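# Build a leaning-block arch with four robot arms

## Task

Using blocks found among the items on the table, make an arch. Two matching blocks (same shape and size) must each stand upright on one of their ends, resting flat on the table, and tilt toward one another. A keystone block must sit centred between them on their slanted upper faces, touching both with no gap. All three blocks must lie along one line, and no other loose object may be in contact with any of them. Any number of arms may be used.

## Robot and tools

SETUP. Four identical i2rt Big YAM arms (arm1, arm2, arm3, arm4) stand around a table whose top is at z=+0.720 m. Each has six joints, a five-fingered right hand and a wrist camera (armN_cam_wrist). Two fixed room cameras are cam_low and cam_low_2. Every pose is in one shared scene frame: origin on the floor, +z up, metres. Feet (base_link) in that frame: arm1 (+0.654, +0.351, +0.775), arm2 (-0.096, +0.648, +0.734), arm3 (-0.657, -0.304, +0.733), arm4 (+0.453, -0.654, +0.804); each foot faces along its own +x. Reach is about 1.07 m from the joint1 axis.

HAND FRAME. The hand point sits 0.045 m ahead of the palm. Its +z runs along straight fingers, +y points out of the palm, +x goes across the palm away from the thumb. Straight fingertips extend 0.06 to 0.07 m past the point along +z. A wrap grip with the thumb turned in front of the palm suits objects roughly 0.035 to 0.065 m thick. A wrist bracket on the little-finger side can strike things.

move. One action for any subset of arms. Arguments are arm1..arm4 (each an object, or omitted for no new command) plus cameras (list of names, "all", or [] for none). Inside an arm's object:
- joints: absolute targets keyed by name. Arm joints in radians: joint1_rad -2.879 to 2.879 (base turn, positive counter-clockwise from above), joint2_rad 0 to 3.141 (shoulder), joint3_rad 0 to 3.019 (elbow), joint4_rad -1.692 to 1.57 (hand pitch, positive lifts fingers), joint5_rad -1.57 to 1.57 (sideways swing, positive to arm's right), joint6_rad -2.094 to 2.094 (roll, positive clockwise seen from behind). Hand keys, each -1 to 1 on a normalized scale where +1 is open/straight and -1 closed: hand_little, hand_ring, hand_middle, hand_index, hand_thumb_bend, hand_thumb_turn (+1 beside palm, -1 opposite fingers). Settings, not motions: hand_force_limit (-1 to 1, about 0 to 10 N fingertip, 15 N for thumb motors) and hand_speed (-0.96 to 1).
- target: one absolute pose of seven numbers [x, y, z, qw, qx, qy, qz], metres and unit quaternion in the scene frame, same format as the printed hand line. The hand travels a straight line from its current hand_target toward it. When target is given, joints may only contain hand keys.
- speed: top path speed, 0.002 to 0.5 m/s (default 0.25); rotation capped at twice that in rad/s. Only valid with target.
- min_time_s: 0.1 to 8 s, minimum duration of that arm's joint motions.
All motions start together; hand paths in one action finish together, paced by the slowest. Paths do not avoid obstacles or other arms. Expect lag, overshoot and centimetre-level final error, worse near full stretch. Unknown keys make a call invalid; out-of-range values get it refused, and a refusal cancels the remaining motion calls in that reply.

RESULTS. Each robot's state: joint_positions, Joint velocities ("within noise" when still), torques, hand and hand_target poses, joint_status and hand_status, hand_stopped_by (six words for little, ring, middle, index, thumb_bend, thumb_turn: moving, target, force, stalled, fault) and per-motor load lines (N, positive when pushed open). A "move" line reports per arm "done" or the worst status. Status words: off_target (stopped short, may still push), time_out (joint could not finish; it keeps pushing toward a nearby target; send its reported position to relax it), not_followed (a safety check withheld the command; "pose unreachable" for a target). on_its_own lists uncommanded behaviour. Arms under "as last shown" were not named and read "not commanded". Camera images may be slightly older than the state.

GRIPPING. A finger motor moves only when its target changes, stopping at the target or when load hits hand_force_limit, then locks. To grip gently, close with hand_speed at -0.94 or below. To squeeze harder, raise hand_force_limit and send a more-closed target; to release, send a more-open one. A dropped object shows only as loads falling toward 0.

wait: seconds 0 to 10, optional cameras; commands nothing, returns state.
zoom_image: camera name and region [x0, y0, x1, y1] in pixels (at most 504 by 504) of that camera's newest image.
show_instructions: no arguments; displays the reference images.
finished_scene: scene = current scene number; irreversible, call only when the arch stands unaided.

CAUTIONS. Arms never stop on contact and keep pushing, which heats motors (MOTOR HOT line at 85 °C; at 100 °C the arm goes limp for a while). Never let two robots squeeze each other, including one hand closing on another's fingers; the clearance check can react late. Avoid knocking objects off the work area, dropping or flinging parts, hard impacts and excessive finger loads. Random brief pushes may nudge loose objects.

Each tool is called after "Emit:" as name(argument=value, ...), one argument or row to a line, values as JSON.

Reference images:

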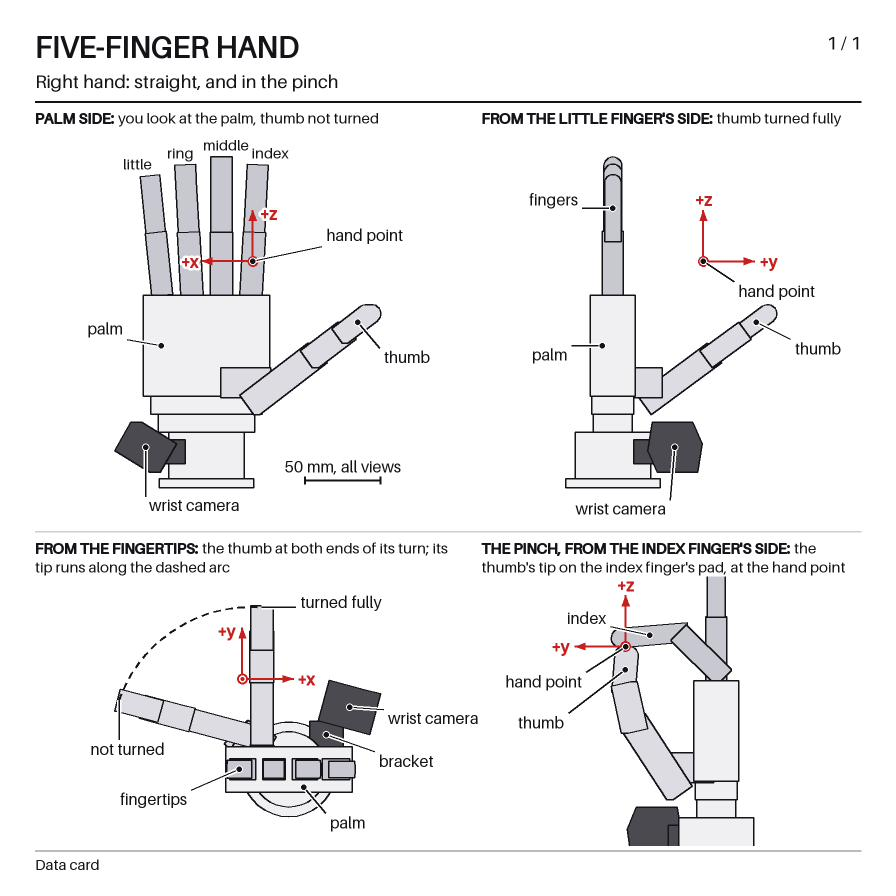

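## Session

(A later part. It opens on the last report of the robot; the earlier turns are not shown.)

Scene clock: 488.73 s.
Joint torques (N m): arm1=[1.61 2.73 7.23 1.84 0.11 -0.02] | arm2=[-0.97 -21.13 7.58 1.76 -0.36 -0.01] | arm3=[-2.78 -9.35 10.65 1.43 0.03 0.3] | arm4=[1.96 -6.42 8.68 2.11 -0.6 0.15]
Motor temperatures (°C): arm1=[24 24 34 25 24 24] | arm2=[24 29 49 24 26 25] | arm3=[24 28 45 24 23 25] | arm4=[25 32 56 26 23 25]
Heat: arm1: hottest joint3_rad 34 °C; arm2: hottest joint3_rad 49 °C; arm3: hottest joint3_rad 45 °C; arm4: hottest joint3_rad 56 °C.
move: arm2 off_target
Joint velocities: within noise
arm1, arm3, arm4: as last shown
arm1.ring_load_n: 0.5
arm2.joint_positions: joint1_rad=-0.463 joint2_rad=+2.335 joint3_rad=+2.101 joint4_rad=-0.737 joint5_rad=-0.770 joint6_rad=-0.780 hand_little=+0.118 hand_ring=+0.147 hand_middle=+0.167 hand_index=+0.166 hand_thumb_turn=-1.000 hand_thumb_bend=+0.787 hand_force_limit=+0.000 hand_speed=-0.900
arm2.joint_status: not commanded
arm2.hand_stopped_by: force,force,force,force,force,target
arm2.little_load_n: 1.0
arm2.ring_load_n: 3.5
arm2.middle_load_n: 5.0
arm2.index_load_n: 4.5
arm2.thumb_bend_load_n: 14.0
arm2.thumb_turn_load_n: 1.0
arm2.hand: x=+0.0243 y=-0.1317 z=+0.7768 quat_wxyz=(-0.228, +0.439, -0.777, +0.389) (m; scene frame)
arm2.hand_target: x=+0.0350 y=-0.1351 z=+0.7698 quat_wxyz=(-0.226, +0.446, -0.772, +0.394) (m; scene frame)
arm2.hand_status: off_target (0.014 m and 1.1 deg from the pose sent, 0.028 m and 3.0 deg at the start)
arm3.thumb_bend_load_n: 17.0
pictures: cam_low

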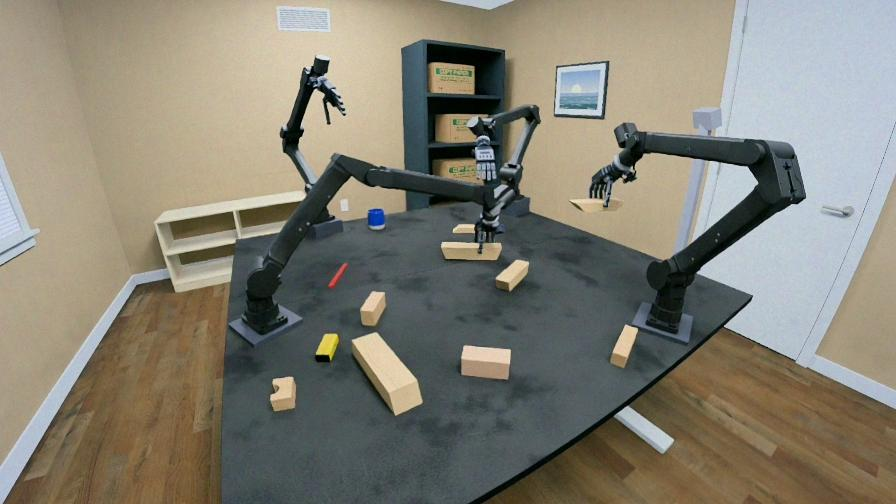

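Emit:
move(
  arm2={"joints":{"hand_speed":-0.5,"hand_little":0.6,"hand_ring":0.6,"hand_middle":0.6,"hand_index":0.6,"hand_thumb_bend":1}},
)

Emit:
move(
  arm2={"target":[0.026,-0.13,0.95,0.2270,-0.4455,0.7715,-0.3932],"speed":0.2},
)

Emit:
move(
  arm2={"target":[-0.498,0.379,0.94,0.0198,-0.0389,0.8901,-0.4536],"speed":0.35,"joints":{"hand_speed":0.2}},
  arm4={"target":[0.014,-0.149,0.90,0.3931,-0.7715,-0.4455,0.2270],"speed":0.2},
  cameras=["arm2_cam_wrist","arm4_cam_wrist","cam_low"],
)

Scene clock: 545.70 s.
Joint torques (N m): arm1=[1.67 2.61 7.2 1.88 0.11 -0.02] | arm2=[-1.38 -22.07 7.99 1.58 -0.4 -0.03] | arm3=[-1.96 -9.17 10.89 1.84 0 0.29] | arm4=[2.02 -6.48 8.69 2.09 -0.61 0.15]
Motor temperatures (°C): arm1=[24 24 34 25 24 24] | arm2=[24 31 42 24 25 25] | arm3=[24 28 46 24 23 25] | arm4=[25 29 51 26 23 25]
Heat: arm1: hottest joint3_rad 34 °C; arm2: hottest joint3_rad 42 °C; arm3: hottest joint3_rad 46 °C; arm4: hottest joint3_rad 51 °C.
move: arm2 done
Joint velocities: within noise
arm1, arm3, arm4: as last shown
arm1.little_load_n: -0.5
arm1.ring_load_n: 0.0
arm2.joint_positions: joint1_rad=-0.449 joint2_rad=+2.344 joint3_rad=+2.095 joint4_rad=-0.733 joint5_rad=-0.770 joint6_rad=-0.780 hand_little=+0.600 hand_ring=+0.600 hand_middle=+0.600 hand_index=+0.600 hand_thumb_turn=-1.000 hand_thumb_bend=+1.000 hand_force_limit=+0.000 hand_speed=-0.500
arm2.joint_status: all done
arm2.hand_stopped_by: target,target,target,target,target,target
arm2.little_load_n: -0.5
arm2.ring_load_n: 0.0
arm2.middle_load_n: 0.0
arm2.index_load_n: 0.0
arm2.thumb_bend_load_n: 0.0
arm2.thumb_turn_load_n: 0.0
arm2.hand: x=+0.0350 y=-0.1282 z=+0.7675 quat_wxyz=(-0.233, +0.444, -0.776, +0.383) (m; scene frame)
arm2.hand_target: x=+0.0417 y=-0.1335 z=+0.7696 quat_wxyz=(-0.228, +0.449, -0.770, +0.392) (m; scene frame)
arm2.hand_status: not commanded
pictures: none

Scene clock: 547.67 s.
Joint torques (N m): arm1=[1.61 2.67 7.21 1.87 0.11 -0.02] | arm2=[-3.55 -22.59 12.22 0.08 -0.67 -0.13] | arm3=[-2.96 -9.47 10.73 1.33 -0.04 0.3] | arm4=[1.9 -6.48 8.69 2.11 -0.61 0.15]
Motor temperatures (°C): arm1=[24 24 34 25 24 24] | arm2=[24 31 42 24 25 25] | arm3=[24 28 46 24 23 25] | arm4=[25 29 51 26 23 25]
Heat: arm1: hottest joint3_rad 34 °C; arm2: hottest joint3_rad 42 °C; arm3: hottest joint3_rad 46 °C; arm4: hottest joint3_rad 51 °C.
move: arm2 off_target
Joint velocities: within noise
arm1, arm3, arm4: as last shown
arm1.little_load_n: 0.0
arm2.joint_positions: joint1_rad=-0.452 joint2_rad=+2.315 joint3_rad=+2.458 joint4_rad=-1.146 joint5_rad=-0.770 joint6_rad=-0.780 hand_little=+0.600 hand_ring=+0.600 hand_middle=+0.600 hand_index=+0.600 hand_thumb_turn=-1.000 hand_thumb_bend=+1.000 hand_force_limit=+0.000 hand_speed=-0.500
arm2.joint_status: not commanded
arm2.hand_stopped_by: target,target,target,target,target,target
arm2.little_load_n: 0.0
arm2.ring_load_n: 0.0
arm2.middle_load_n: 0.0
arm2.index_load_n: 0.0
arm2.thumb_bend_load_n: 0.0
arm2.thumb_turn_load_n: 0.0
arm2.hand: x=+0.0326 y=-0.1256 z=+0.9239 quat_wxyz=(-0.237, +0.440, -0.780, +0.376) (m; scene frame)
arm2.hand_target: x=+0.0250 y=-0.1314 z=+0.9502 quat_wxyz=(-0.226, +0.445, -0.772, +0.395) (m; scene frame)
arm2.hand_status: off_target (0.027 m and 2.6 deg from the pose sent, 0.183 m and 1.5 deg at the start)
arm3.thumb_bend_load_n: 16.5
pictures: none

Scene clock: 550.60 s.
Joint torques (N m): arm1=[1.61 2.49 7.17 1.88 0.11 -0.01] | arm2=[-1.79 -11.63 11.79 -0.28 -0.84 -0.15] | arm3=[-1.73 -9.52 10.95 1.24 -0.03 0.32] | arm4=[3.31 -17.44 12.03 2.11 -0.17 0.16]
Motor temperatures (°C): arm1=[24 24 34 25 24 24] | arm2=[24 31 43 24 25 25] | arm3=[24 28 46 24 23 25] | arm4=[25 30 51 26 23 25]
Heat: arm1: hottest joint3_rad 34 °C; arm2: hottest joint3_rad 43 °C; arm3: hottest joint3_rad 46 °C; arm4: hottest joint3_rad 51 °C.
move: arm2 off_target; arm4 off_target
Joint velocities: within noise
arm1.joint_positions: joint1_rad=-0.065 joint2_rad=+0.627 joint3_rad=+1.339 joint4_rad=-1.202 joint5_rad=+0.108 joint6_rad=-1.160 hand_little=+1.000 hand_ring=+1.000 hand_middle=+1.000 hand_index=+1.000 hand_thumb_turn=+1.000 hand_thumb_bend=+1.000 hand_force_limit=+0.000 hand_speed=-0.800
arm1.joint_status: not commanded
arm1.hand_stopped_by: target,target,target,target,target,target
arm1.little_load_n: 0.0
arm1.ring_load_n: 0.0
arm1.middle_load_n: 0.0
arm1.index_load_n: 0.0
arm1.thumb_bend_load_n: 0.0
arm1.thumb_turn_load_n: -0.5
arm1.hand: x=+0.3994 y=+0.3314 z=+1.2648 quat_wxyz=(+0.502, -0.071, -0.852, +0.130) (m; scene frame)
arm1.hand_target: x=+0.4002 y=+0.3315 z=+1.2767 quat_wxyz=(+0.512, -0.071, -0.845, +0.134) (m; scene frame)
arm1.hand_status: not commanded
arm2.joint_positions: joint1_rad=-1.716 joint2_rad=+1.525 joint3_rad=+1.273 joint4_rad=-1.058 joint5_rad=-0.916 joint6_rad=-1.159 hand_little=+0.600 hand_ring=+0.600 hand_middle=+0.600 hand_index=+0.600 hand_thumb_turn=-1.000 hand_thumb_bend=+1.000 hand_force_limit=+0.000 hand_speed=+0.200
arm2.joint_status: all done
arm2.hand_stopped_by: target,target,target,target,target,target
arm2.little_load_n: 0.0
arm2.ring_load_n: 0.0
arm2.middle_load_n: 0.0
arm2.index_load_n: 0.0
arm2.thumb_bend_load_n: 0.0
arm2.thumb_turn_load_n: 0.0
arm2.hand: x=-0.4837 y=+0.3858 z=+0.9180 quat_wxyz=(-0.048, +0.016, -0.891, +0.450) (m; scene frame)
arm2.hand_target: x=-0.4951 y=+0.3774 z=+0.9428 quat_wxyz=(-0.028, +0.036, -0.887, +0.459) (m; scene frame)
arm2.hand_status: off_target (0.027 m and 4.1 deg from the pose sent, 0.732 m and 55.0 deg at the start)
arm3: as last shown
arm4.joint_positions: joint1_rad=+0.274 joint2_rad=+1.778 joint3_rad=+1.241 joint4_rad=-0.213 joint5_rad=-0.356 joint6_rad=-0.306 hand_little=+0.600 hand_ring=+0.600 hand_middle=+0.600 hand_index=+0.600 hand_thumb_turn=-1.000 hand_thumb_bend=+1.000 hand_force_limit=+0.000 hand_speed=+0.200
arm4.joint_status: not commanded
arm4.hand_stopped_by: target,target,target,target,target,target
arm4.little_load_n: 0.0
arm4.ring_load_n: 0.0
arm4.middle_load_n: 0.0
arm4.index_load_n: 0.0
arm4.thumb_bend_load_n: 0.0
arm4.thumb_turn_load_n: 0.0
arm4.hand: x=+0.0378 y=-0.1690 z=+0.8706 quat_wxyz=(-0.362, +0.785, +0.451, -0.220) (m; scene frame)
arm4.hand_target: x=+0.0178 y=-0.1500 z=+0.8994 quat_wxyz=(-0.393, +0.772, +0.446, -0.225) (m; scene frame)
arm4.hand_status: off_target (0.043 m and 4.0 deg from the pose sent, 0.328 m and 2.1 deg at the start)
pictures: arm2_cam_wrist, arm4_cam_wrist, cam_low

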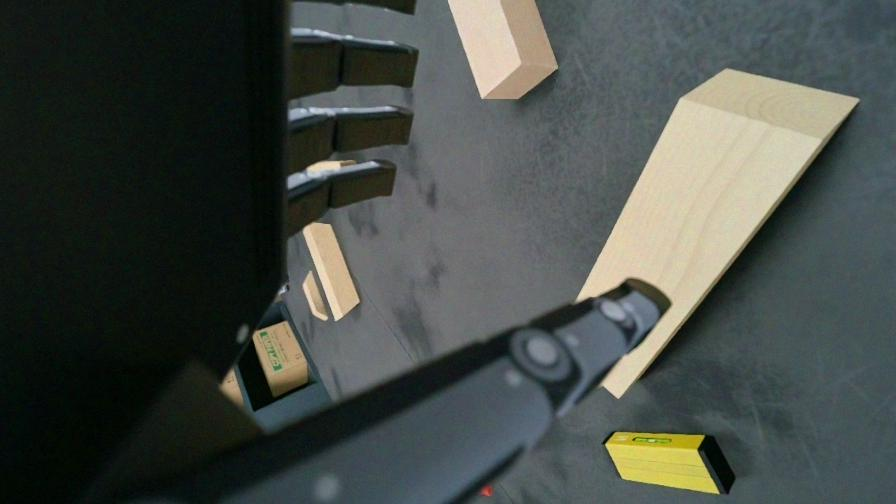

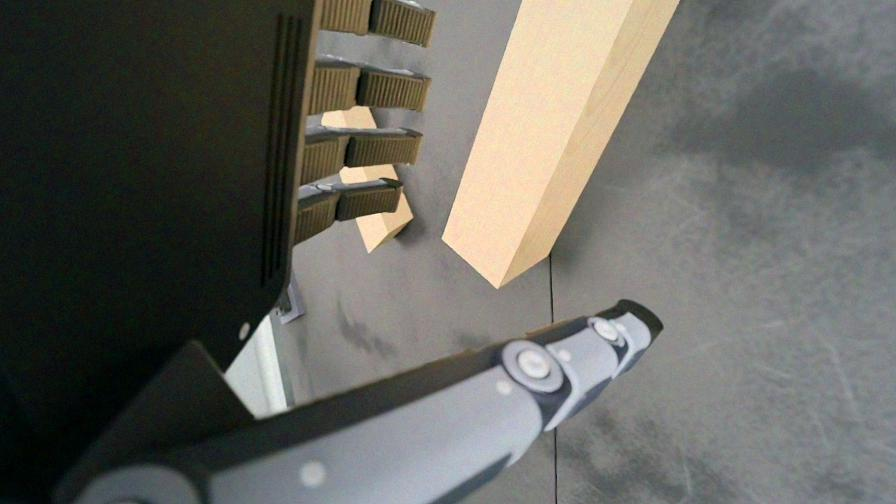

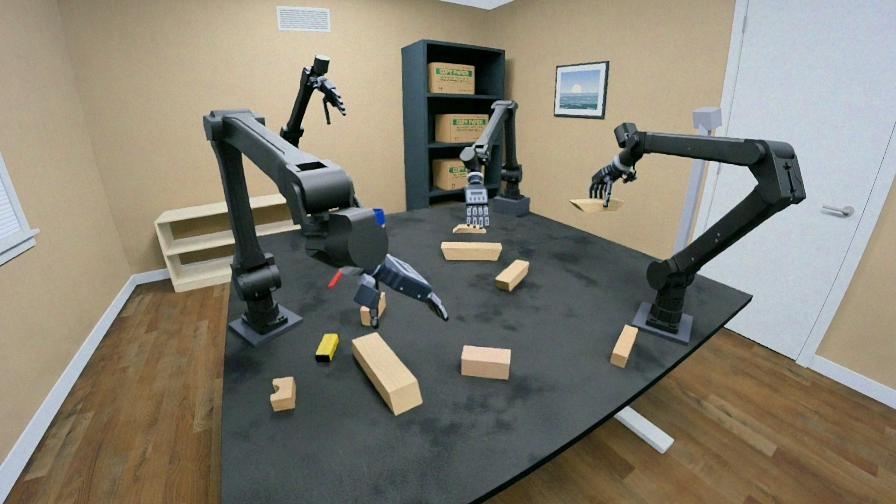

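Emit:
move(
  arm2={"target":[-0.525,0.408,0.84,0.0198,-0.0389,0.8901,-0.4536],"speed":0.2},
  arm4={"target":[-0.01,-0.105,0.84,0.3971,-0.7792,-0.4320,0.2201],"speed":0.2},
  cameras=["arm2_cam_wrist","arm4_cam_wrist"],
)

Scene clock: 578.57 s.
Joint torques (N m): arm1=[1.49 2.73 7.17 1.87 0.11 -0.02] | arm2=[-2.96 -13.16 7.21 0.88 -0.83 -0.16] | arm3=[-2.84 -9 10.89 1.37 0.02 0.26] | arm4=[3.02 -20.37 11.55 2.21 -0.1 0.16]
Motor temperatures (°C): arm1=[24 24 34 25 24 24] | arm2=[24 30 49 24 26 25] | arm3=[24 27 46 24 23 25] | arm4=[25 32 50 27 23 25]
Heat: arm1: hottest joint3_rad 34 °C; arm2: hottest joint3_rad 49 °C; arm3: hottest joint3_rad 46 °C; arm4: hottest joint3_rad 50 °C.
move: arm2 off_target; arm4 off_target
Joint velocities: within noise
arm1, arm3: as last shown
arm1.thumb_turn_load_n: 0.0
arm2.joint_positions: joint1_rad=-1.777 joint2_rad=+1.667 joint3_rad=+1.216 joint4_rad=-0.934 joint5_rad=-0.921 joint6_rad=-1.280 hand_little=+0.600 hand_ring=+0.600 hand_middle=+0.600 hand_index=+0.600 hand_thumb_turn=-1.000 hand_thumb_bend=+1.000 hand_force_limit=+0.000 hand_speed=+0.200
arm2.joint_status: not commanded
arm2.hand_stopped_by: target,target,target,target,target,target
arm2.little_load_n: 0.0
arm2.ring_load_n: 0.0
arm2.middle_load_n: 0.0
arm2.index_load_n: -0.5
arm2.thumb_bend_load_n: 0.0
arm2.thumb_turn_load_n: 0.0
arm2.hand: x=-0.5155 y=+0.4089 z=+0.8326 quat_wxyz=(-0.040, +0.026, -0.893, +0.448) (m; scene frame)
arm2.hand_target: x=-0.5246 y=+0.4081 z=+0.8411 quat_wxyz=(-0.019, +0.039, -0.890, +0.454) (m; scene frame)
arm2.hand_status: off_target (0.012 m and 2.8 deg from the pose sent, 0.091 m and 4.1 deg at the start)
arm3.thumb_turn_load_n: 11.0
arm4.joint_positions: joint1_rad=+0.276 joint2_rad=+1.968 joint3_rad=+1.345 joint4_rad=-0.126 joint5_rad=-0.333 joint6_rad=-0.280 hand_little=+0.600 hand_ring=+0.600 hand_middle=+0.600 hand_index=+0.600 hand_thumb_turn=-1.000 hand_thumb_bend=+1.000 hand_force_limit=+0.000 hand_speed=+0.200
arm4.joint_status: not commanded
arm4.hand_stopped_by: target,target,target,target,target,target
arm4.little_load_n: 0.0
arm4.ring_load_n: 0.0
arm4.middle_load_n: 0.0
arm4.index_load_n: 0.0
arm4.thumb_bend_load_n: 0.0
arm4.thumb_turn_load_n: 0.0
arm4.hand: x=+0.0121 y=-0.1289 z=+0.8086 quat_wxyz=(-0.362, +0.794, +0.438, -0.215) (m; scene frame)
arm4.hand_target: x=-0.0086 y=-0.1078 z=+0.8400 quat_wxyz=(-0.397, +0.779, +0.432, -0.221) (m; scene frame)
arm4.hand_status: off_target (0.045 m and 4.5 deg from the pose sent, 0.086 m and 4.6 deg at the start)
pictures: arm2_cam_wrist, arm4_cam_wrist

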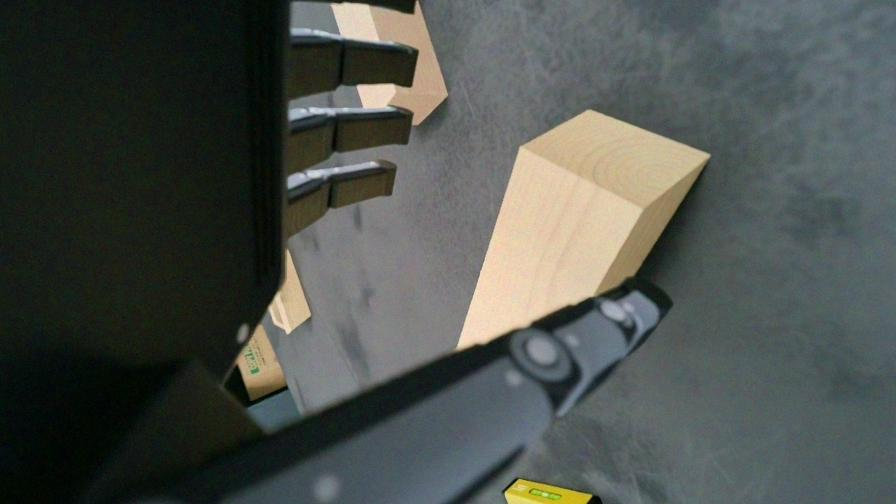

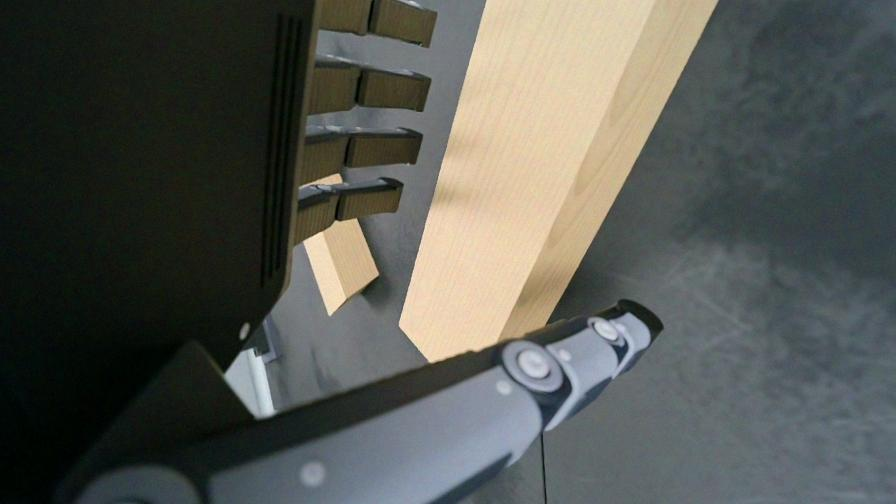

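Emit:
move(
  arm2={"target":[-0.5165,0.416,0.772,0.0198,-0.0389,0.8901,-0.4536],"speed":0.12},
  arm4={"target":[-0.035,-0.109,0.79,0.4310,-0.7632,-0.4250,0.2268],"speed":0.12},
  cameras=["arm2_cam_wrist","arm4_cam_wrist"],
)

Scene clock: 610.73 s.
Joint torques (N m): arm1=[1.55 2.67 7.2 1.88 0.11 -0.02] | arm2=[-3.14 -12.86 6.46 0.88 -0.84 -0.18] | arm3=[-2.96 -9.52 10.95 1.61 -0.02 0.26] | arm4=[3.19 -20.37 7.82 2.41 -0.05 0.15]
Motor temperatures (°C): arm1=[24 23 34 25 24 24] | arm2=[24 29 43 24 26 25] | arm3=[24 27 46 24 23 25] | arm4=[25 32 55 27 22 25]
Heat: arm1: hottest joint3_rad 34 °C; arm2: hottest joint3_rad 43 °C; arm3: hottest joint3_rad 46 °C; arm4: hottest joint3_rad 55 °C.
move: arm2 off_target; arm4 off_target
Joint velocities: within noise
arm1, arm3: as last shown
arm2.joint_positions: joint1_rad=-1.785 joint2_rad=+1.732 joint3_rad=+1.105 joint4_rad=-0.768 joint5_rad=-0.922 joint6_rad=-1.302 hand_little=+0.600 hand_ring=+0.600 hand_middle=+0.600 hand_index=+0.600 hand_thumb_turn=-1.000 hand_thumb_bend=+1.000 hand_force_limit=+0.000 hand_speed=+0.200
arm2.joint_status: not commanded
arm2.hand_stopped_by: target,target,target,target,target,target
arm2.little_load_n: 0.0
arm2.ring_load_n: 0.0
arm2.middle_load_n: 0.0
arm2.index_load_n: 0.0
arm2.thumb_bend_load_n: 0.0
arm2.thumb_turn_load_n: 0.0
arm2.hand: x=-0.5061 y=+0.4154 z=+0.7675 quat_wxyz=(-0.037, +0.030, -0.893, +0.448) (m; scene frame)
arm2.hand_target: x=-0.5159 y=+0.4171 z=+0.7715 quat_wxyz=(-0.020, +0.038, -0.890, +0.453) (m; scene frame)
arm2.hand_status: off_target (0.011 m and 2.3 deg from the pose sent, 0.061 m and 2.8 deg at the start)
arm3.index_load_n: 2.0
arm3.thumb_turn_load_n: 10.5
arm4.joint_positions: joint1_rad=+0.307 joint2_rad=+2.056 joint3_rad=+1.345 joint4_rad=+0.102 joint5_rad=-0.306 joint6_rad=-0.246 hand_little=+0.600 hand_ring=+0.600 hand_middle=+0.600 hand_index=+0.600 hand_thumb_turn=-1.000 hand_thumb_bend=+1.000 hand_force_limit=+0.000 hand_speed=+0.200
arm4.joint_status: not commanded
arm4.hand_stopped_by: target,target,target,target,target,target
arm4.little_load_n: 0.0
arm4.ring_load_n: 0.0
arm4.middle_load_n: 0.0
arm4.index_load_n: 0.0
arm4.thumb_bend_load_n: 0.0
arm4.thumb_turn_load_n: 0.0
arm4.hand: x=-0.0235 y=-0.1110 z=+0.7841 quat_wxyz=(-0.420, +0.768, +0.429, -0.222) (m; scene frame)
arm4.hand_target: x=-0.0342 y=-0.1086 z=+0.7897 quat_wxyz=(-0.431, +0.763, +0.425, -0.227) (m; scene frame)
arm4.hand_status: off_target (0.013 m and 1.5 deg from the pose sent, 0.054 m and 8.9 deg at the start)
pictures: arm2_cam_wrist, arm4_cam_wrist

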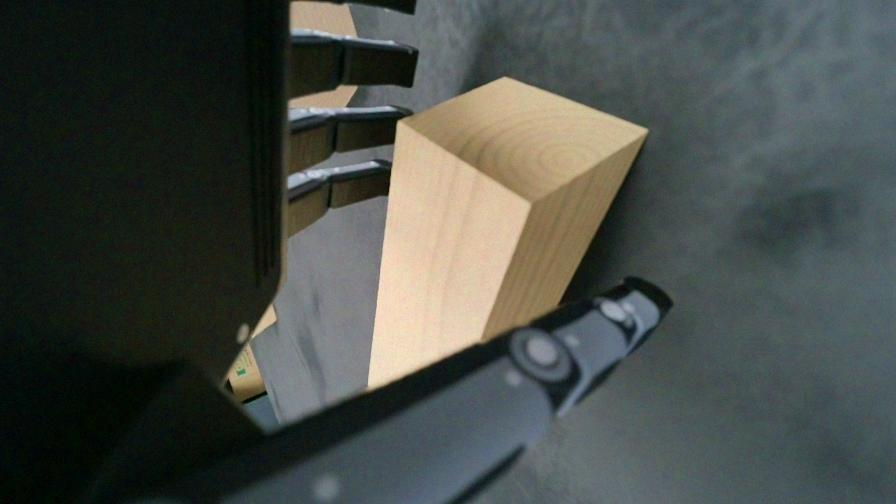

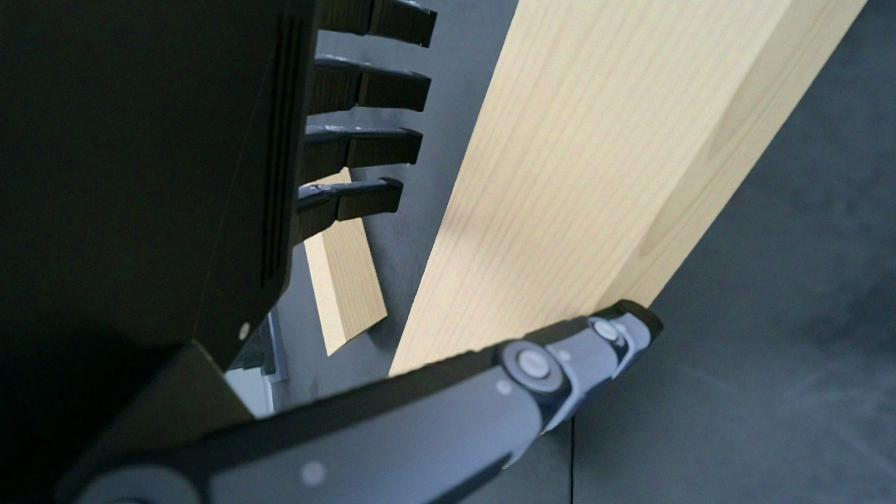

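Emit:
move(
  arm2={"joints":{"hand_speed":-0.9,"hand_force_limit":0.2,"hand_middle":-0.2,"hand_index":-0.2,"hand_thumb_bend":-0.2}},
  arm4={"target":[-0.0205,-0.118,0.773,0.4310,-0.7632,-0.4250,0.2268],"speed":0.12},
  cameras=["arm2_cam_wrist","arm4_cam_wrist"],
)

Scene clock: 632.40 s.
Joint torques (N m): arm1=[1.67 2.61 7.23 1.85 0.11 -0.02] | arm2=[-3.31 -12.86 6.41 0.91 -0.79 -0.16] | arm3=[-1.55 -9.11 10.93 1.37 0 0.3] | arm4=[2.49 -20.25 6.68 2.44 -0.37 0.1]
Motor temperatures (°C): arm1=[24 23 34 25 24 24] | arm2=[24 29 43 24 26 25] | arm3=[24 27 46 24 23 25] | arm4=[25 32 51 27 23 25]
Heat: arm1: hottest joint3_rad 34 °C; arm2: hottest joint3_rad 43 °C; arm3: hottest joint3_rad 46 °C; arm4: hottest joint3_rad 51 °C.
move: arm2 off_target; arm4 done
Joint velocities: within noise
arm1: as last shown
arm2.joint_positions: joint1_rad=-1.782 joint2_rad=+1.732 joint3_rad=+1.105 joint4_rad=-0.768 joint5_rad=-0.924 joint6_rad=-1.302 hand_little=+0.600 hand_ring=+0.600 hand_middle=+0.175 hand_index=+0.184 hand_thumb_turn=-1.000 hand_thumb_bend=+0.786 hand_force_limit=+0.200 hand_speed=-0.900
arm2.joint_status: hand_middle off_target (ended at +0.175, target -0.200); hand_index off_target (ended at +0.184, target -0.200); hand_thumb_bend off_target (ended at +0.786, target -0.200); the others done
arm2.hand_stopped_by: target,target,force,force,force,target
arm2.little_load_n: 0.0
arm2.ring_load_n: 0.0
arm2.middle_load_n: 8.0
arm2.index_load_n: 4.5
arm2.thumb_bend_load_n: 8.5
arm2.thumb_turn_load_n: 0.5
arm2.hand: x=-0.5053 y=+0.4140 z=+0.7677 quat_wxyz=(-0.038, +0.032, -0.892, +0.449) (m; scene frame)
arm2.hand_target: x=-0.5152 y=+0.4158 z=+0.7715 quat_wxyz=(-0.021, +0.039, -0.890, +0.453) (m; scene frame)
arm2.hand_status: not commanded
arm3.joint_positions: joint1_rad=-0.747 joint2_rad=+0.908 joint3_rad=+0.872 joint4_rad=-0.650 joint5_rad=-0.038 joint6_rad=-0.041 hand_little=+0.110 hand_ring=+0.149 hand_middle=+0.168 hand_index=+0.174 hand_thumb_turn=-1.000 hand_thumb_bend=+0.787 hand_force_limit=+0.000 hand_speed=-0.900
arm3.joint_status: not commanded
arm3.hand_stopped_by: force,force,force,force,force,target
arm3.little_load_n: 7.0
arm3.ring_load_n: 3.0
arm3.middle_load_n: 6.0
arm3.index_load_n: 1.5
arm3.thumb_bend_load_n: 16.5
arm3.thumb_turn_load_n: 10.5
arm3.hand: x=-0.2813 y=-0.4196 z=+0.9733 quat_wxyz=(-0.245, +0.526, -0.735, +0.351) (m; scene frame)
arm3.hand_target: x=-0.2793 y=-0.4212 z=+1.0007 quat_wxyz=(-0.261, +0.507, -0.735, +0.367) (m; scene frame)
arm3.hand_status: not commanded
arm4.joint_positions: joint1_rad=+0.307 joint2_rad=+2.056 joint3_rad=+1.296 joint4_rad=+0.160 joint5_rad=-0.306 joint6_rad=-0.246 hand_little=+0.600 hand_ring=+0.600 hand_middle=+0.600 hand_index=+0.600 hand_thumb_turn=-1.000 hand_thumb_bend=+1.000 hand_force_limit=+0.000 hand_speed=+0.200
arm4.joint_status: not commanded
arm4.hand_stopped_by: target,target,target,target,target,target
arm4.little_load_n: 0.0
arm4.ring_load_n: 0.0
arm4.middle_load_n: 0.0
arm4.index_load_n: 0.0
arm4.thumb_bend_load_n: 0.0
arm4.thumb_turn_load_n: 0.0
arm4.hand: x=-0.0174 y=-0.1199 z=+0.7719 quat_wxyz=(-0.424, +0.766, +0.429, -0.222) (m; scene frame)
arm4.hand_target: x=-0.0207 y=-0.1177 z=+0.7736 quat_wxyz=(-0.432, +0.763, +0.425, -0.227) (m; scene frame)
arm4.hand_status: done (0.004 m and 1.1 deg from the pose sent, 0.013 m and 1.5 deg at the start)
pictures: arm2_cam_wrist, arm4_cam_wrist

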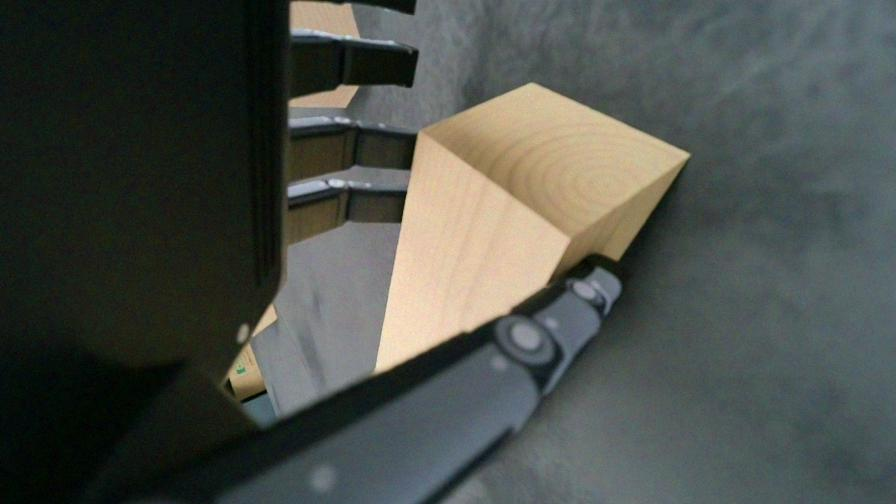

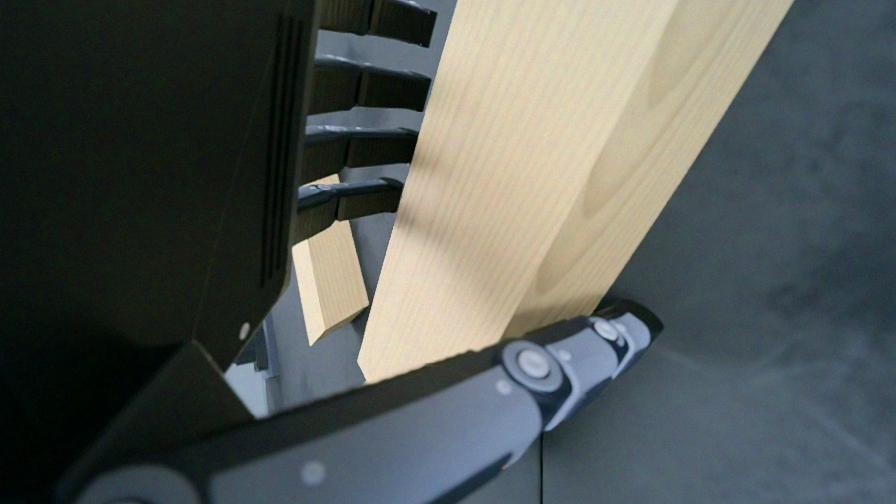

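Emit:
move(
  arm4={"joints":{"hand_speed":-0.9,"hand_force_limit":0,"hand_little":-0.2,"hand_ring":-0.2,"hand_middle":-0.2,"hand_index":-0.2,"hand_thumb_bend":-0.2}},
  arm2={"joints":{"hand_middle":-0.3,"hand_index":-0.3,"hand_thumb_bend":-0.3}},
)

Emit:
move(
  arm4={"joints":{"hand_little":-0.3,"hand_ring":-0.3,"hand_middle":-0.3,"hand_index":-0.3,"hand_thumb_bend":-0.3}},
  cameras=["arm4_cam_wrist","cam_low"],
)

Scene clock: 643.43 s.
Joint torques (N m): arm1=[1.55 2.78 7.21 1.87 0.1 -0.02] | arm2=[-3.08 -13.04 6.49 0.94 -0.78 -0.15] | arm3=[-2.02 -9.11 10.69 1.68 -0.04 0.33] | arm4=[2.32 -20.25 6.67 2.43 -0.34 0.1]
Motor temperatures (°C): arm1=[24 23 34 25 24 24] | arm2=[24 29 43 24 26 25] | arm3=[24 27 47 24 23 25] | arm4=[25 32 49 27 23 25]
Heat: arm1: hottest joint3_rad 34 °C; arm2: hottest joint3_rad 43 °C; arm3: hottest joint3_rad 47 °C; arm4: hottest joint3_rad 49 °C.
move: arm2 off_target; arm4 off_target
Joint velocities: within noise
arm1, arm3: as last shown
arm2.joint_positions: joint1_rad=-1.782 joint2_rad=+1.732 joint3_rad=+1.105 joint4_rad=-0.768 joint5_rad=-0.924 joint6_rad=-1.302 hand_little=+0.600 hand_ring=+0.600 hand_middle=+0.175 hand_index=+0.177 hand_thumb_turn=-1.000 hand_thumb_bend=+0.786 hand_force_limit=+0.200 hand_speed=-0.900
arm2.joint_status: hand_middle off_target (ended at +0.175, target -0.300); hand_index off_target (ended at +0.177, target -0.300); hand_thumb_bend off_target (ended at +0.786, target -0.300)
arm2.hand_stopped_by: target,target,force,force,force,target
arm2.little_load_n: 0.0
arm2.ring_load_n: 0.0
arm2.middle_load_n: 6.0
arm2.index_load_n: 8.0
arm2.thumb_bend_load_n: 10.0
arm2.thumb_turn_load_n: 0.5
arm2.hand: x=-0.5053 y=+0.4140 z=+0.7677 quat_wxyz=(-0.038, +0.032, -0.892, +0.449) (m; scene frame)
arm2.hand_target: x=-0.5152 y=+0.4159 z=+0.7714 quat_wxyz=(-0.021, +0.039, -0.890, +0.453) (m; scene frame)
arm2.hand_status: not commanded
arm3.thumb_bend_load_n: 17.0
arm4.joint_positions: joint1_rad=+0.307 joint2_rad=+2.056 joint3_rad=+1.296 joint4_rad=+0.160 joint5_rad=-0.306 joint6_rad=-0.246 hand_little=+0.108 hand_ring=+0.146 hand_middle=+0.174 hand_index=+0.165 hand_thumb_turn=-1.000 hand_thumb_bend=+0.787 hand_force_limit=+0.000 hand_speed=-0.900
arm4.joint_status: hand_little off_target (ended at +0.108, target -0.200); hand_ring off_target (ended at +0.146, target -0.200); hand_middle off_target (ended at +0.174, target -0.200); hand_index off_target (ended at +0.165, target -0.200); hand_thumb_bend off_target (ended at +0.787, target -0.200); the others done
arm4.hand_stopped_by: force,force,force,force,force,target
arm4.little_load_n: 4.5
arm4.ring_load_n: 3.5
arm4.middle_load_n: 0.0
arm4.index_load_n: 6.0
arm4.thumb_bend_load_n: 14.0
arm4.thumb_turn_load_n: 3.0
arm4.hand: x=-0.0174 y=-0.1199 z=+0.7719 quat_wxyz=(-0.424, +0.766, +0.429, -0.222) (m; scene frame)
arm4.hand_target: x=-0.0206 y=-0.1176 z=+0.7736 quat_wxyz=(-0.432, +0.763, +0.425, -0.227) (m; scene frame)
arm4.hand_status: not commanded
pictures: none

Scene clock: 644.07 s.
Joint torques (N m): arm1=[1.61 2.55 7.19 1.85 0.11 -0.02] | arm2=[-3.66 -13.27 6.42 0.96 -0.82 -0.16] | arm3=[-2.32 -9.99 10.89 1.66 -0.02 0.25] | arm4=[2.43 -20.07 6.69 2.43 -0.33 0.1]
Motor temperatures (°C): arm1=[24 23 34 25 24 24] | arm2=[24 29 43 24 26 25] | arm3=[24 27 47 24 23 25] | arm4=[25 32 49 27 23 25]
Heat: arm1: hottest joint3_rad 34 °C; arm2: hottest joint3_rad 43 °C; arm3: hottest joint3_rad 47 °C; arm4: hottest joint3_rad 49 °C.
move: arm4 off_target
Joint velocities: within noise
arm1, arm2, arm3: as last shown
arm2.thumb_bend_load_n: 9.5
arm3.middle_load_n: 5.5
arm3.thumb_bend_load_n: 16.5
arm4.joint_positions: joint1_rad=+0.307 joint2_rad=+2.056 joint3_rad=+1.296 joint4_rad=+0.160 joint5_rad=-0.306 joint6_rad=-0.246 hand_little=+0.092 hand_ring=+0.138 hand_middle=+0.158 hand_index=+0.165 hand_thumb_turn=-1.000 hand_thumb_bend=+0.788 hand_force_limit=+0.000 hand_speed=-0.900
arm4.joint_status: hand_little off_target (ended at +0.092, target -0.300); hand_ring off_target (ended at +0.138, target -0.300); hand_middle off_target (ended at +0.158, target -0.300); hand_index off_target (ended at +0.165, target -0.300); hand_thumb_bend off_target (ended at +0.788, target -0.300)
arm4.hand_stopped_by: force,force,force,force,force,target
arm4.little_load_n: 6.5
arm4.ring_load_n: 2.0
arm4.middle_load_n: 7.5
arm4.index_load_n: 3.0
arm4.thumb_bend_load_n: 18.0
arm4.thumb_turn_load_n: 6.0
arm4.hand: x=-0.0174 y=-0.1199 z=+0.7719 quat_wxyz=(-0.424, +0.766, +0.429, -0.222) (m; scene frame)
arm4.hand_target: x=-0.0206 y=-0.1176 z=+0.7735 quat_wxyz=(-0.432, +0.763, +0.425, -0.227) (m; scene frame)
arm4.hand_status: not commanded
pictures: arm4_cam_wrist, cam_low

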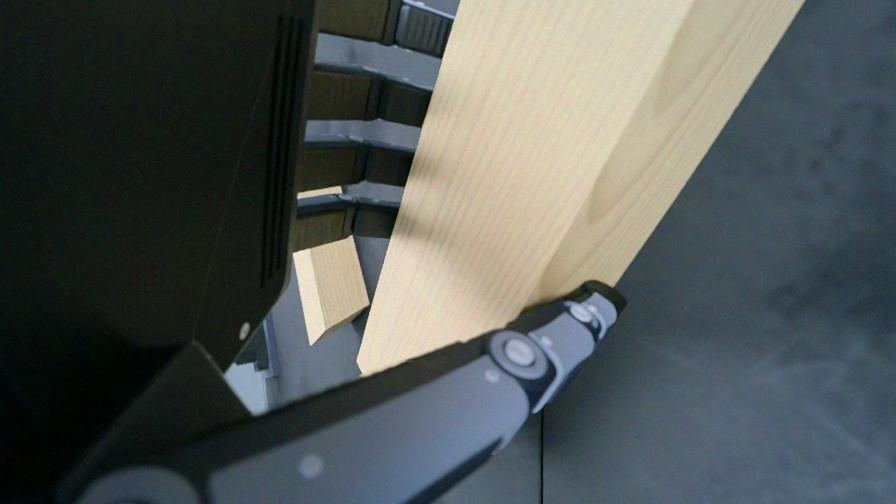

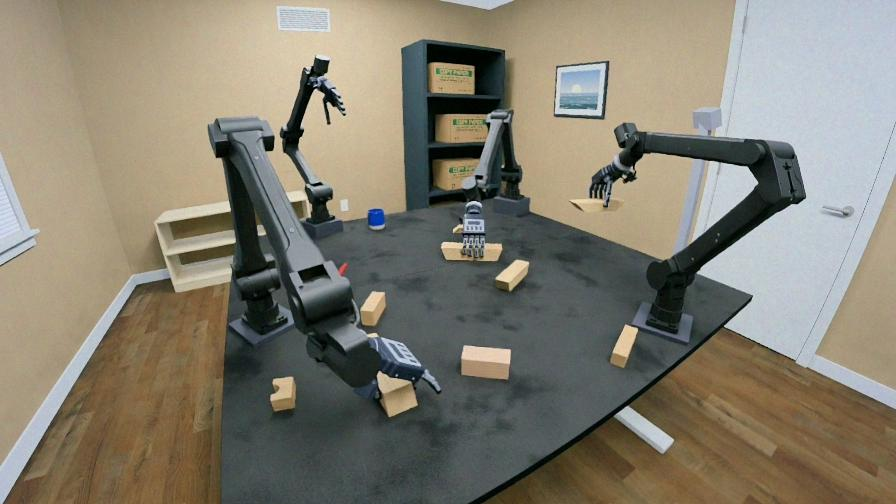

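Emit:
move(
  arm2={"target":[-0.5165,0.416,0.90,0.0198,-0.0389,0.8901,-0.4536],"speed":0.1},
  cameras=["arm2_cam_wrist","cam_low"],
)

Emit:
move(
  arm2={"target":[-0.5,0.41,1.03,0.0198,-0.0389,0.8901,-0.4536],"speed":0.12},
  cameras=["arm2_cam_wrist","cam_low"],
)

Scene clock: 663.33 s.
Joint torques (N m): arm1=[1.67 2.73 7.21 1.87 0.11 -0.03] | arm2=[-3.25 -13.51 11.81 -0.59 -0.78 -0.11] | arm3=[-1.9 -10.29 10.88 1.31 -0.05 0.26] | arm4=[2.37 -20.19 6.65 2.39 -0.33 0.1]
Motor temperatures (°C): arm1=[24 23 34 25 24 24] | arm2=[24 29 42 24 26 25] | arm3=[24 27 47 24 23 25] | arm4=[25 33 47 27 23 25]
Heat: arm1: hottest joint3_rad 34 °C; arm2: hottest joint3_rad 42 °C; arm3: hottest joint3_rad 47 °C; arm4: hottest joint3_rad 47 °C.
move: arm2 off_target
Joint velocities: within noise
arm1, arm3, arm4: as last shown
arm2.joint_positions: joint1_rad=-1.784 joint2_rad=+1.603 joint3_rad=+1.228 joint4_rad=-1.058 joint5_rad=-0.924 joint6_rad=-1.313 hand_little=+0.600 hand_ring=+0.600 hand_middle=+0.175 hand_index=+0.176 hand_thumb_turn=-1.000 hand_thumb_bend=+0.786 hand_force_limit=+0.200 hand_speed=-0.900
arm2.joint_status: not commanded
arm2.hand_stopped_by: target,target,force,force,force,target
arm2.little_load_n: 0.0
arm2.ring_load_n: 0.0
arm2.middle_load_n: 8.5
arm2.index_load_n: 0.0
arm2.thumb_bend_load_n: 7.5
arm2.thumb_turn_load_n: 2.0
arm2.hand: x=-0.4960 y=+0.4172 z=+0.8653 quat_wxyz=(-0.052, +0.027, -0.894, +0.445) (m; scene frame)
arm2.hand_target: x=-0.5161 y=+0.4166 z=+0.8993 quat_wxyz=(-0.018, +0.041, -0.890, +0.454) (m; scene frame)
arm2.hand_status: off_target (0.040 m and 4.1 deg from the pose sent, 0.133 m and 2.3 deg at the start)
arm3.middle_load_n: 6.0
pictures: arm2_cam_wrist, cam_low

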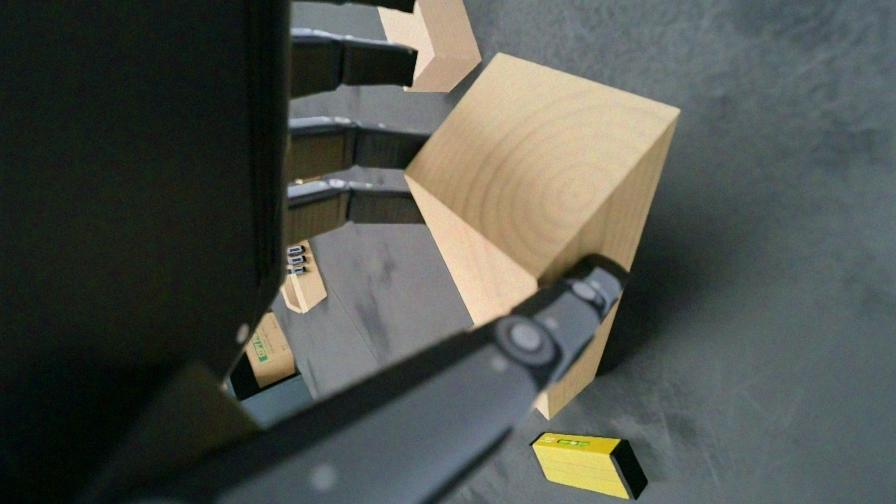

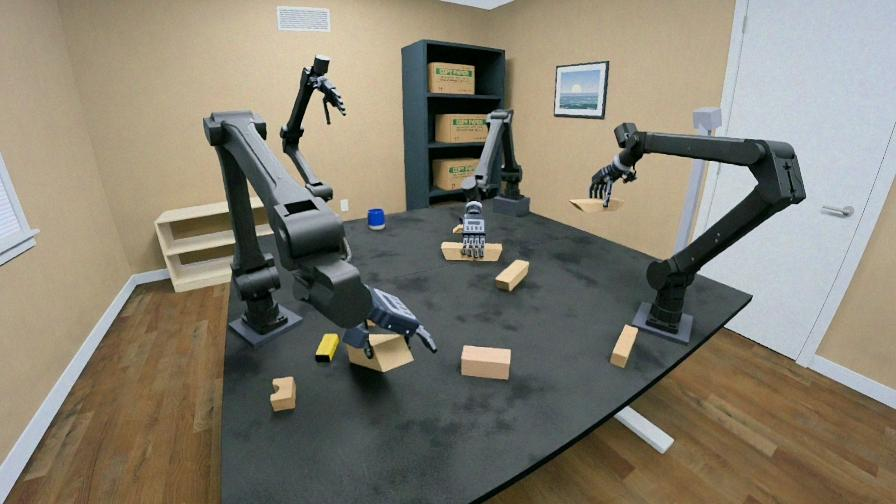

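Scene clock: 665.10 s.
Joint torques (N m): arm1=[1.61 2.73 7.21 1.87 0.1 -0.01] | arm2=[-1.67 -13.74 13.38 -0.43 -0.82 0.1] | arm3=[-2.73 -9.23 10.71 1.21 0 0.26] | arm4=[2.49 -20.19 6.68 2.41 -0.33 0.09]
Motor temperatures (°C): arm1=[24 23 34 25 24 24] | arm2=[24 29 43 24 26 25] | arm3=[24 27 47 24 23 25] | arm4=[25 33 47 27 23 25]
Heat: arm1: hottest joint3_rad 34 °C; arm2: hottest joint3_rad 43 °C; arm3: hottest joint3_rad 47 °C; arm4: hottest joint3_rad 47 °C.
move: arm2 off_target
Joint velocities: within noise
arm1, arm3, arm4: as last shown
arm2.joint_positions: joint1_rad=-1.784 joint2_rad=+1.525 joint3_rad=+1.463 joint4_rad=-1.362 joint5_rad=-0.919 joint6_rad=-1.297 hand_little=+0.600 hand_ring=+0.600 hand_middle=+0.175 hand_index=+0.176 hand_thumb_turn=-1.000 hand_thumb_bend=+0.786 hand_force_limit=+0.200 hand_speed=-0.900
arm2.joint_status: not commanded
arm2.hand_stopped_by: target,target,force,force,force,target
arm2.little_load_n: 0.5
arm2.ring_load_n: -0.5
arm2.middle_load_n: 8.0
arm2.index_load_n: 0.0
arm2.thumb_bend_load_n: 7.0
arm2.thumb_turn_load_n: 1.0
arm2.hand: x=-0.4936 y=+0.4180 z=+0.9864 quat_wxyz=(-0.051, +0.022, -0.894, +0.444) (m; scene frame)
arm2.hand_target: x=-0.4996 y=+0.4104 z=+1.0291 quat_wxyz=(-0.018, +0.039, -0.890, +0.454) (m; scene frame)
arm2.hand_status: off_target (0.045 m and 4.2 deg from the pose sent, 0.165 m and 4.1 deg at the start)
arm3.index_load_n: 2.0
arm3.thumb_bend_load_n: 17.0
arm4.ring_load_n: 2.5
pictures: arm2_cam_wrist, cam_low

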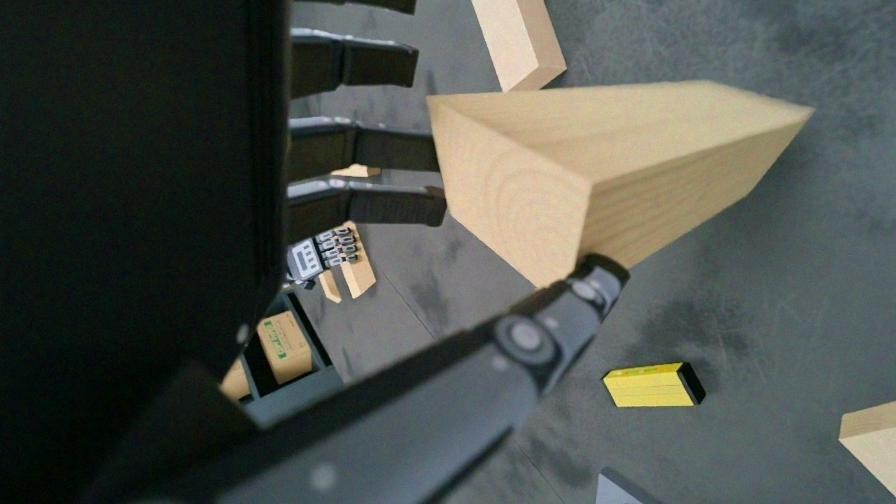

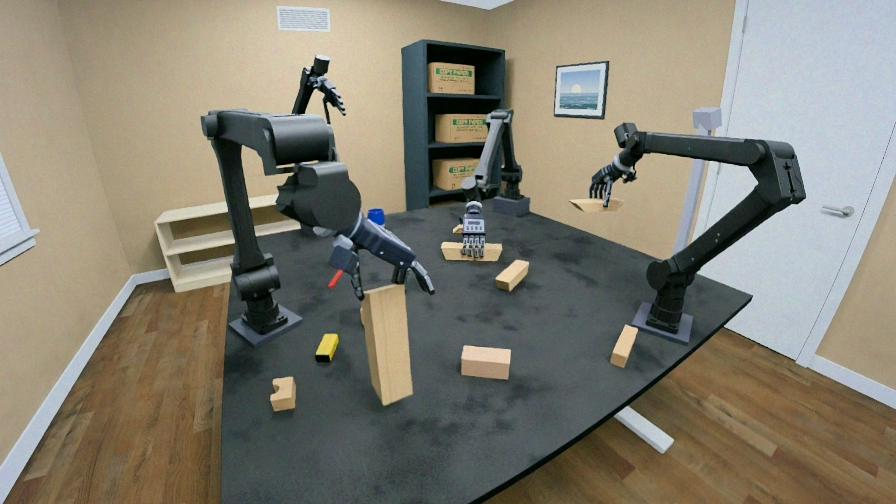

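Emit:
move(
  arm2={"target":[-0.52,0.383,0.98,0.0198,-0.0389,0.8901,-0.4536],"speed":0.08},
  cameras=["arm2_cam_wrist","cam_low"],
)

Emit:
zoom_image(
  camera="cam_low",
  region=[320, 200, 480, 430],
)

Scene clock: 689.53 s.
Joint torques (N m): arm1=[1.55 2.73 7.23 1.87 0.11 -0.02] | arm2=[-1.61 -14.04 8.96 1.02 -0.78 0.15] | arm3=[-1.49 -9.88 10.76 1.61 -0.03 0.25] | arm4=[2.43 -20.19 6.67 2.41 -0.33 0.1]
Motor temperatures (°C): arm1=[24 23 34 25 24 24] | arm2=[24 29 46 24 27 25] | arm3=[24 27 47 24 23 25] | arm4=[25 33 45 27 23 25]
Heat: arm1: hottest joint3_rad 34 °C; arm2: hottest joint3_rad 46 °C; arm3: hottest joint3_rad 47 °C; arm4: hottest joint3_rad 45 °C.
move: arm2 off_target
Joint velocities: within noise
arm1.joint_positions: joint1_rad=-0.065 joint2_rad=+0.627 joint3_rad=+1.339 joint4_rad=-1.202 joint5_rad=+0.108 joint6_rad=-1.160 hand_little=+1.000 hand_ring=+1.000 hand_middle=+1.000 hand_index=+1.000 hand_thumb_turn=+1.000 hand_thumb_bend=+1.000 hand_force_limit=+0.000 hand_speed=-0.800
arm1.joint_status: not commanded
arm1.hand_stopped_by: target,target,target,target,target,target
arm1.little_load_n: 0.0
arm1.ring_load_n: 0.0
arm1.middle_load_n: 0.0
arm1.index_load_n: 0.0
arm1.thumb_bend_load_n: 0.0
arm1.thumb_turn_load_n: 0.0
arm1.hand: x=+0.3994 y=+0.3314 z=+1.2648 quat_wxyz=(+0.502, -0.071, -0.852, +0.130) (m; scene frame)
arm1.hand_target: x=+0.4002 y=+0.3315 z=+1.2767 quat_wxyz=(+0.512, -0.071, -0.845, +0.134) (m; scene frame)
arm1.hand_status: not commanded
arm2.joint_positions: joint1_rad=-1.736 joint2_rad=+1.580 joint3_rad=+1.463 joint4_rad=-1.225 joint5_rad=-0.907 joint6_rad=-1.230 hand_little=+0.600 hand_ring=+0.600 hand_middle=+0.175 hand_index=+0.176 hand_thumb_turn=-1.000 hand_thumb_bend=+0.786 hand_force_limit=+0.200 hand_speed=-0.900
arm2.joint_status: not commanded
arm2.hand_stopped_by: target,target,force,force,force,target
arm2.little_load_n: 0.0
arm2.ring_load_n: 0.0
arm2.middle_load_n: 7.5
arm2.index_load_n: 0.0
arm2.thumb_bend_load_n: 6.5
arm2.thumb_turn_load_n: 1.0
arm2.hand: x=-0.5156 y=+0.3891 z=+0.9620 quat_wxyz=(-0.039, +0.031, -0.894, +0.445) (m; scene frame)
arm2.hand_target: x=-0.5190 y=+0.3829 z=+0.9796 quat_wxyz=(-0.020, +0.039, -0.890, +0.453) (m; scene frame)
arm2.hand_status: off_target (0.019 m and 2.7 deg from the pose sent, 0.044 m and 4.2 deg at the start)
arm3, arm4: as last shown
arm3.index_load_n: 1.5
arm3.thumb_bend_load_n: 16.5
pictures: arm2_cam_wrist, cam_low

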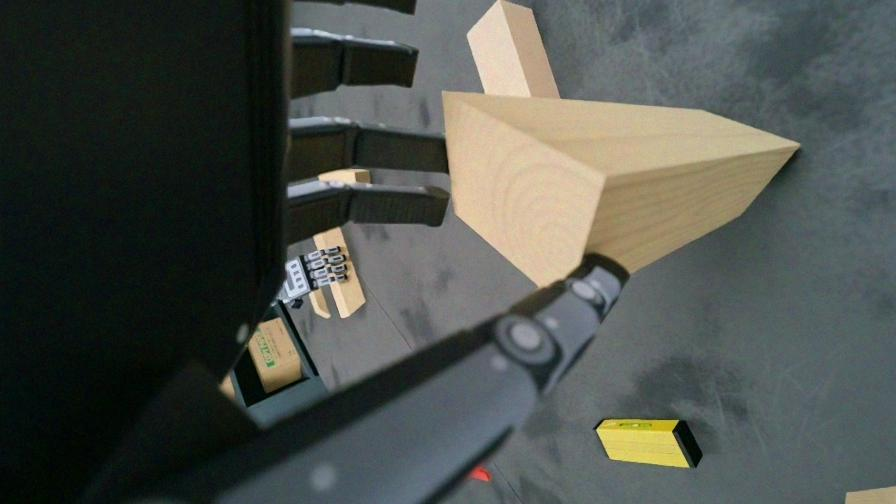

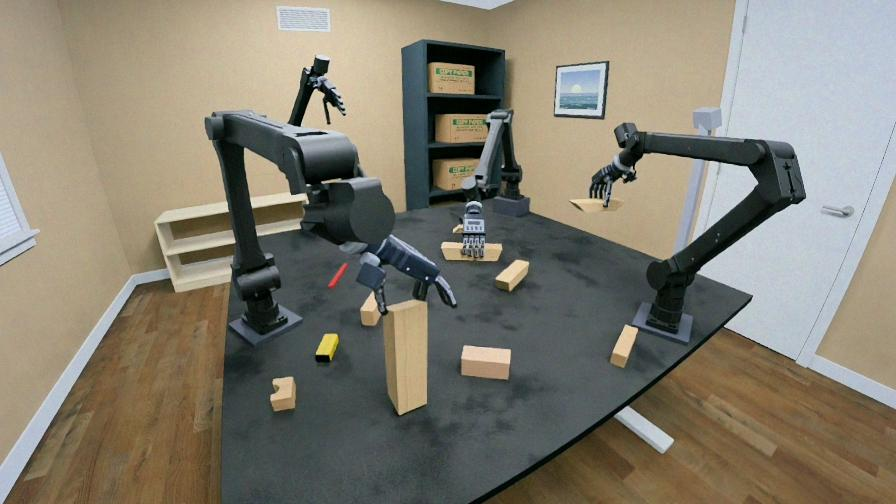

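Scaled by 2.191 from the camera's 896x504 image, which has a finer 1280x720 frame.

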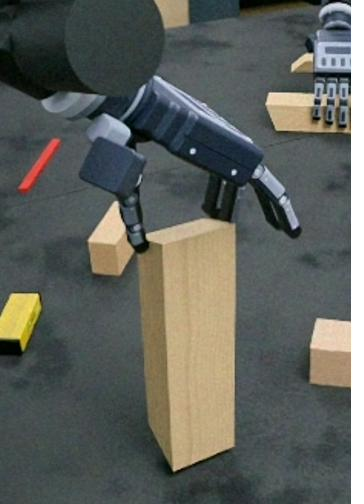

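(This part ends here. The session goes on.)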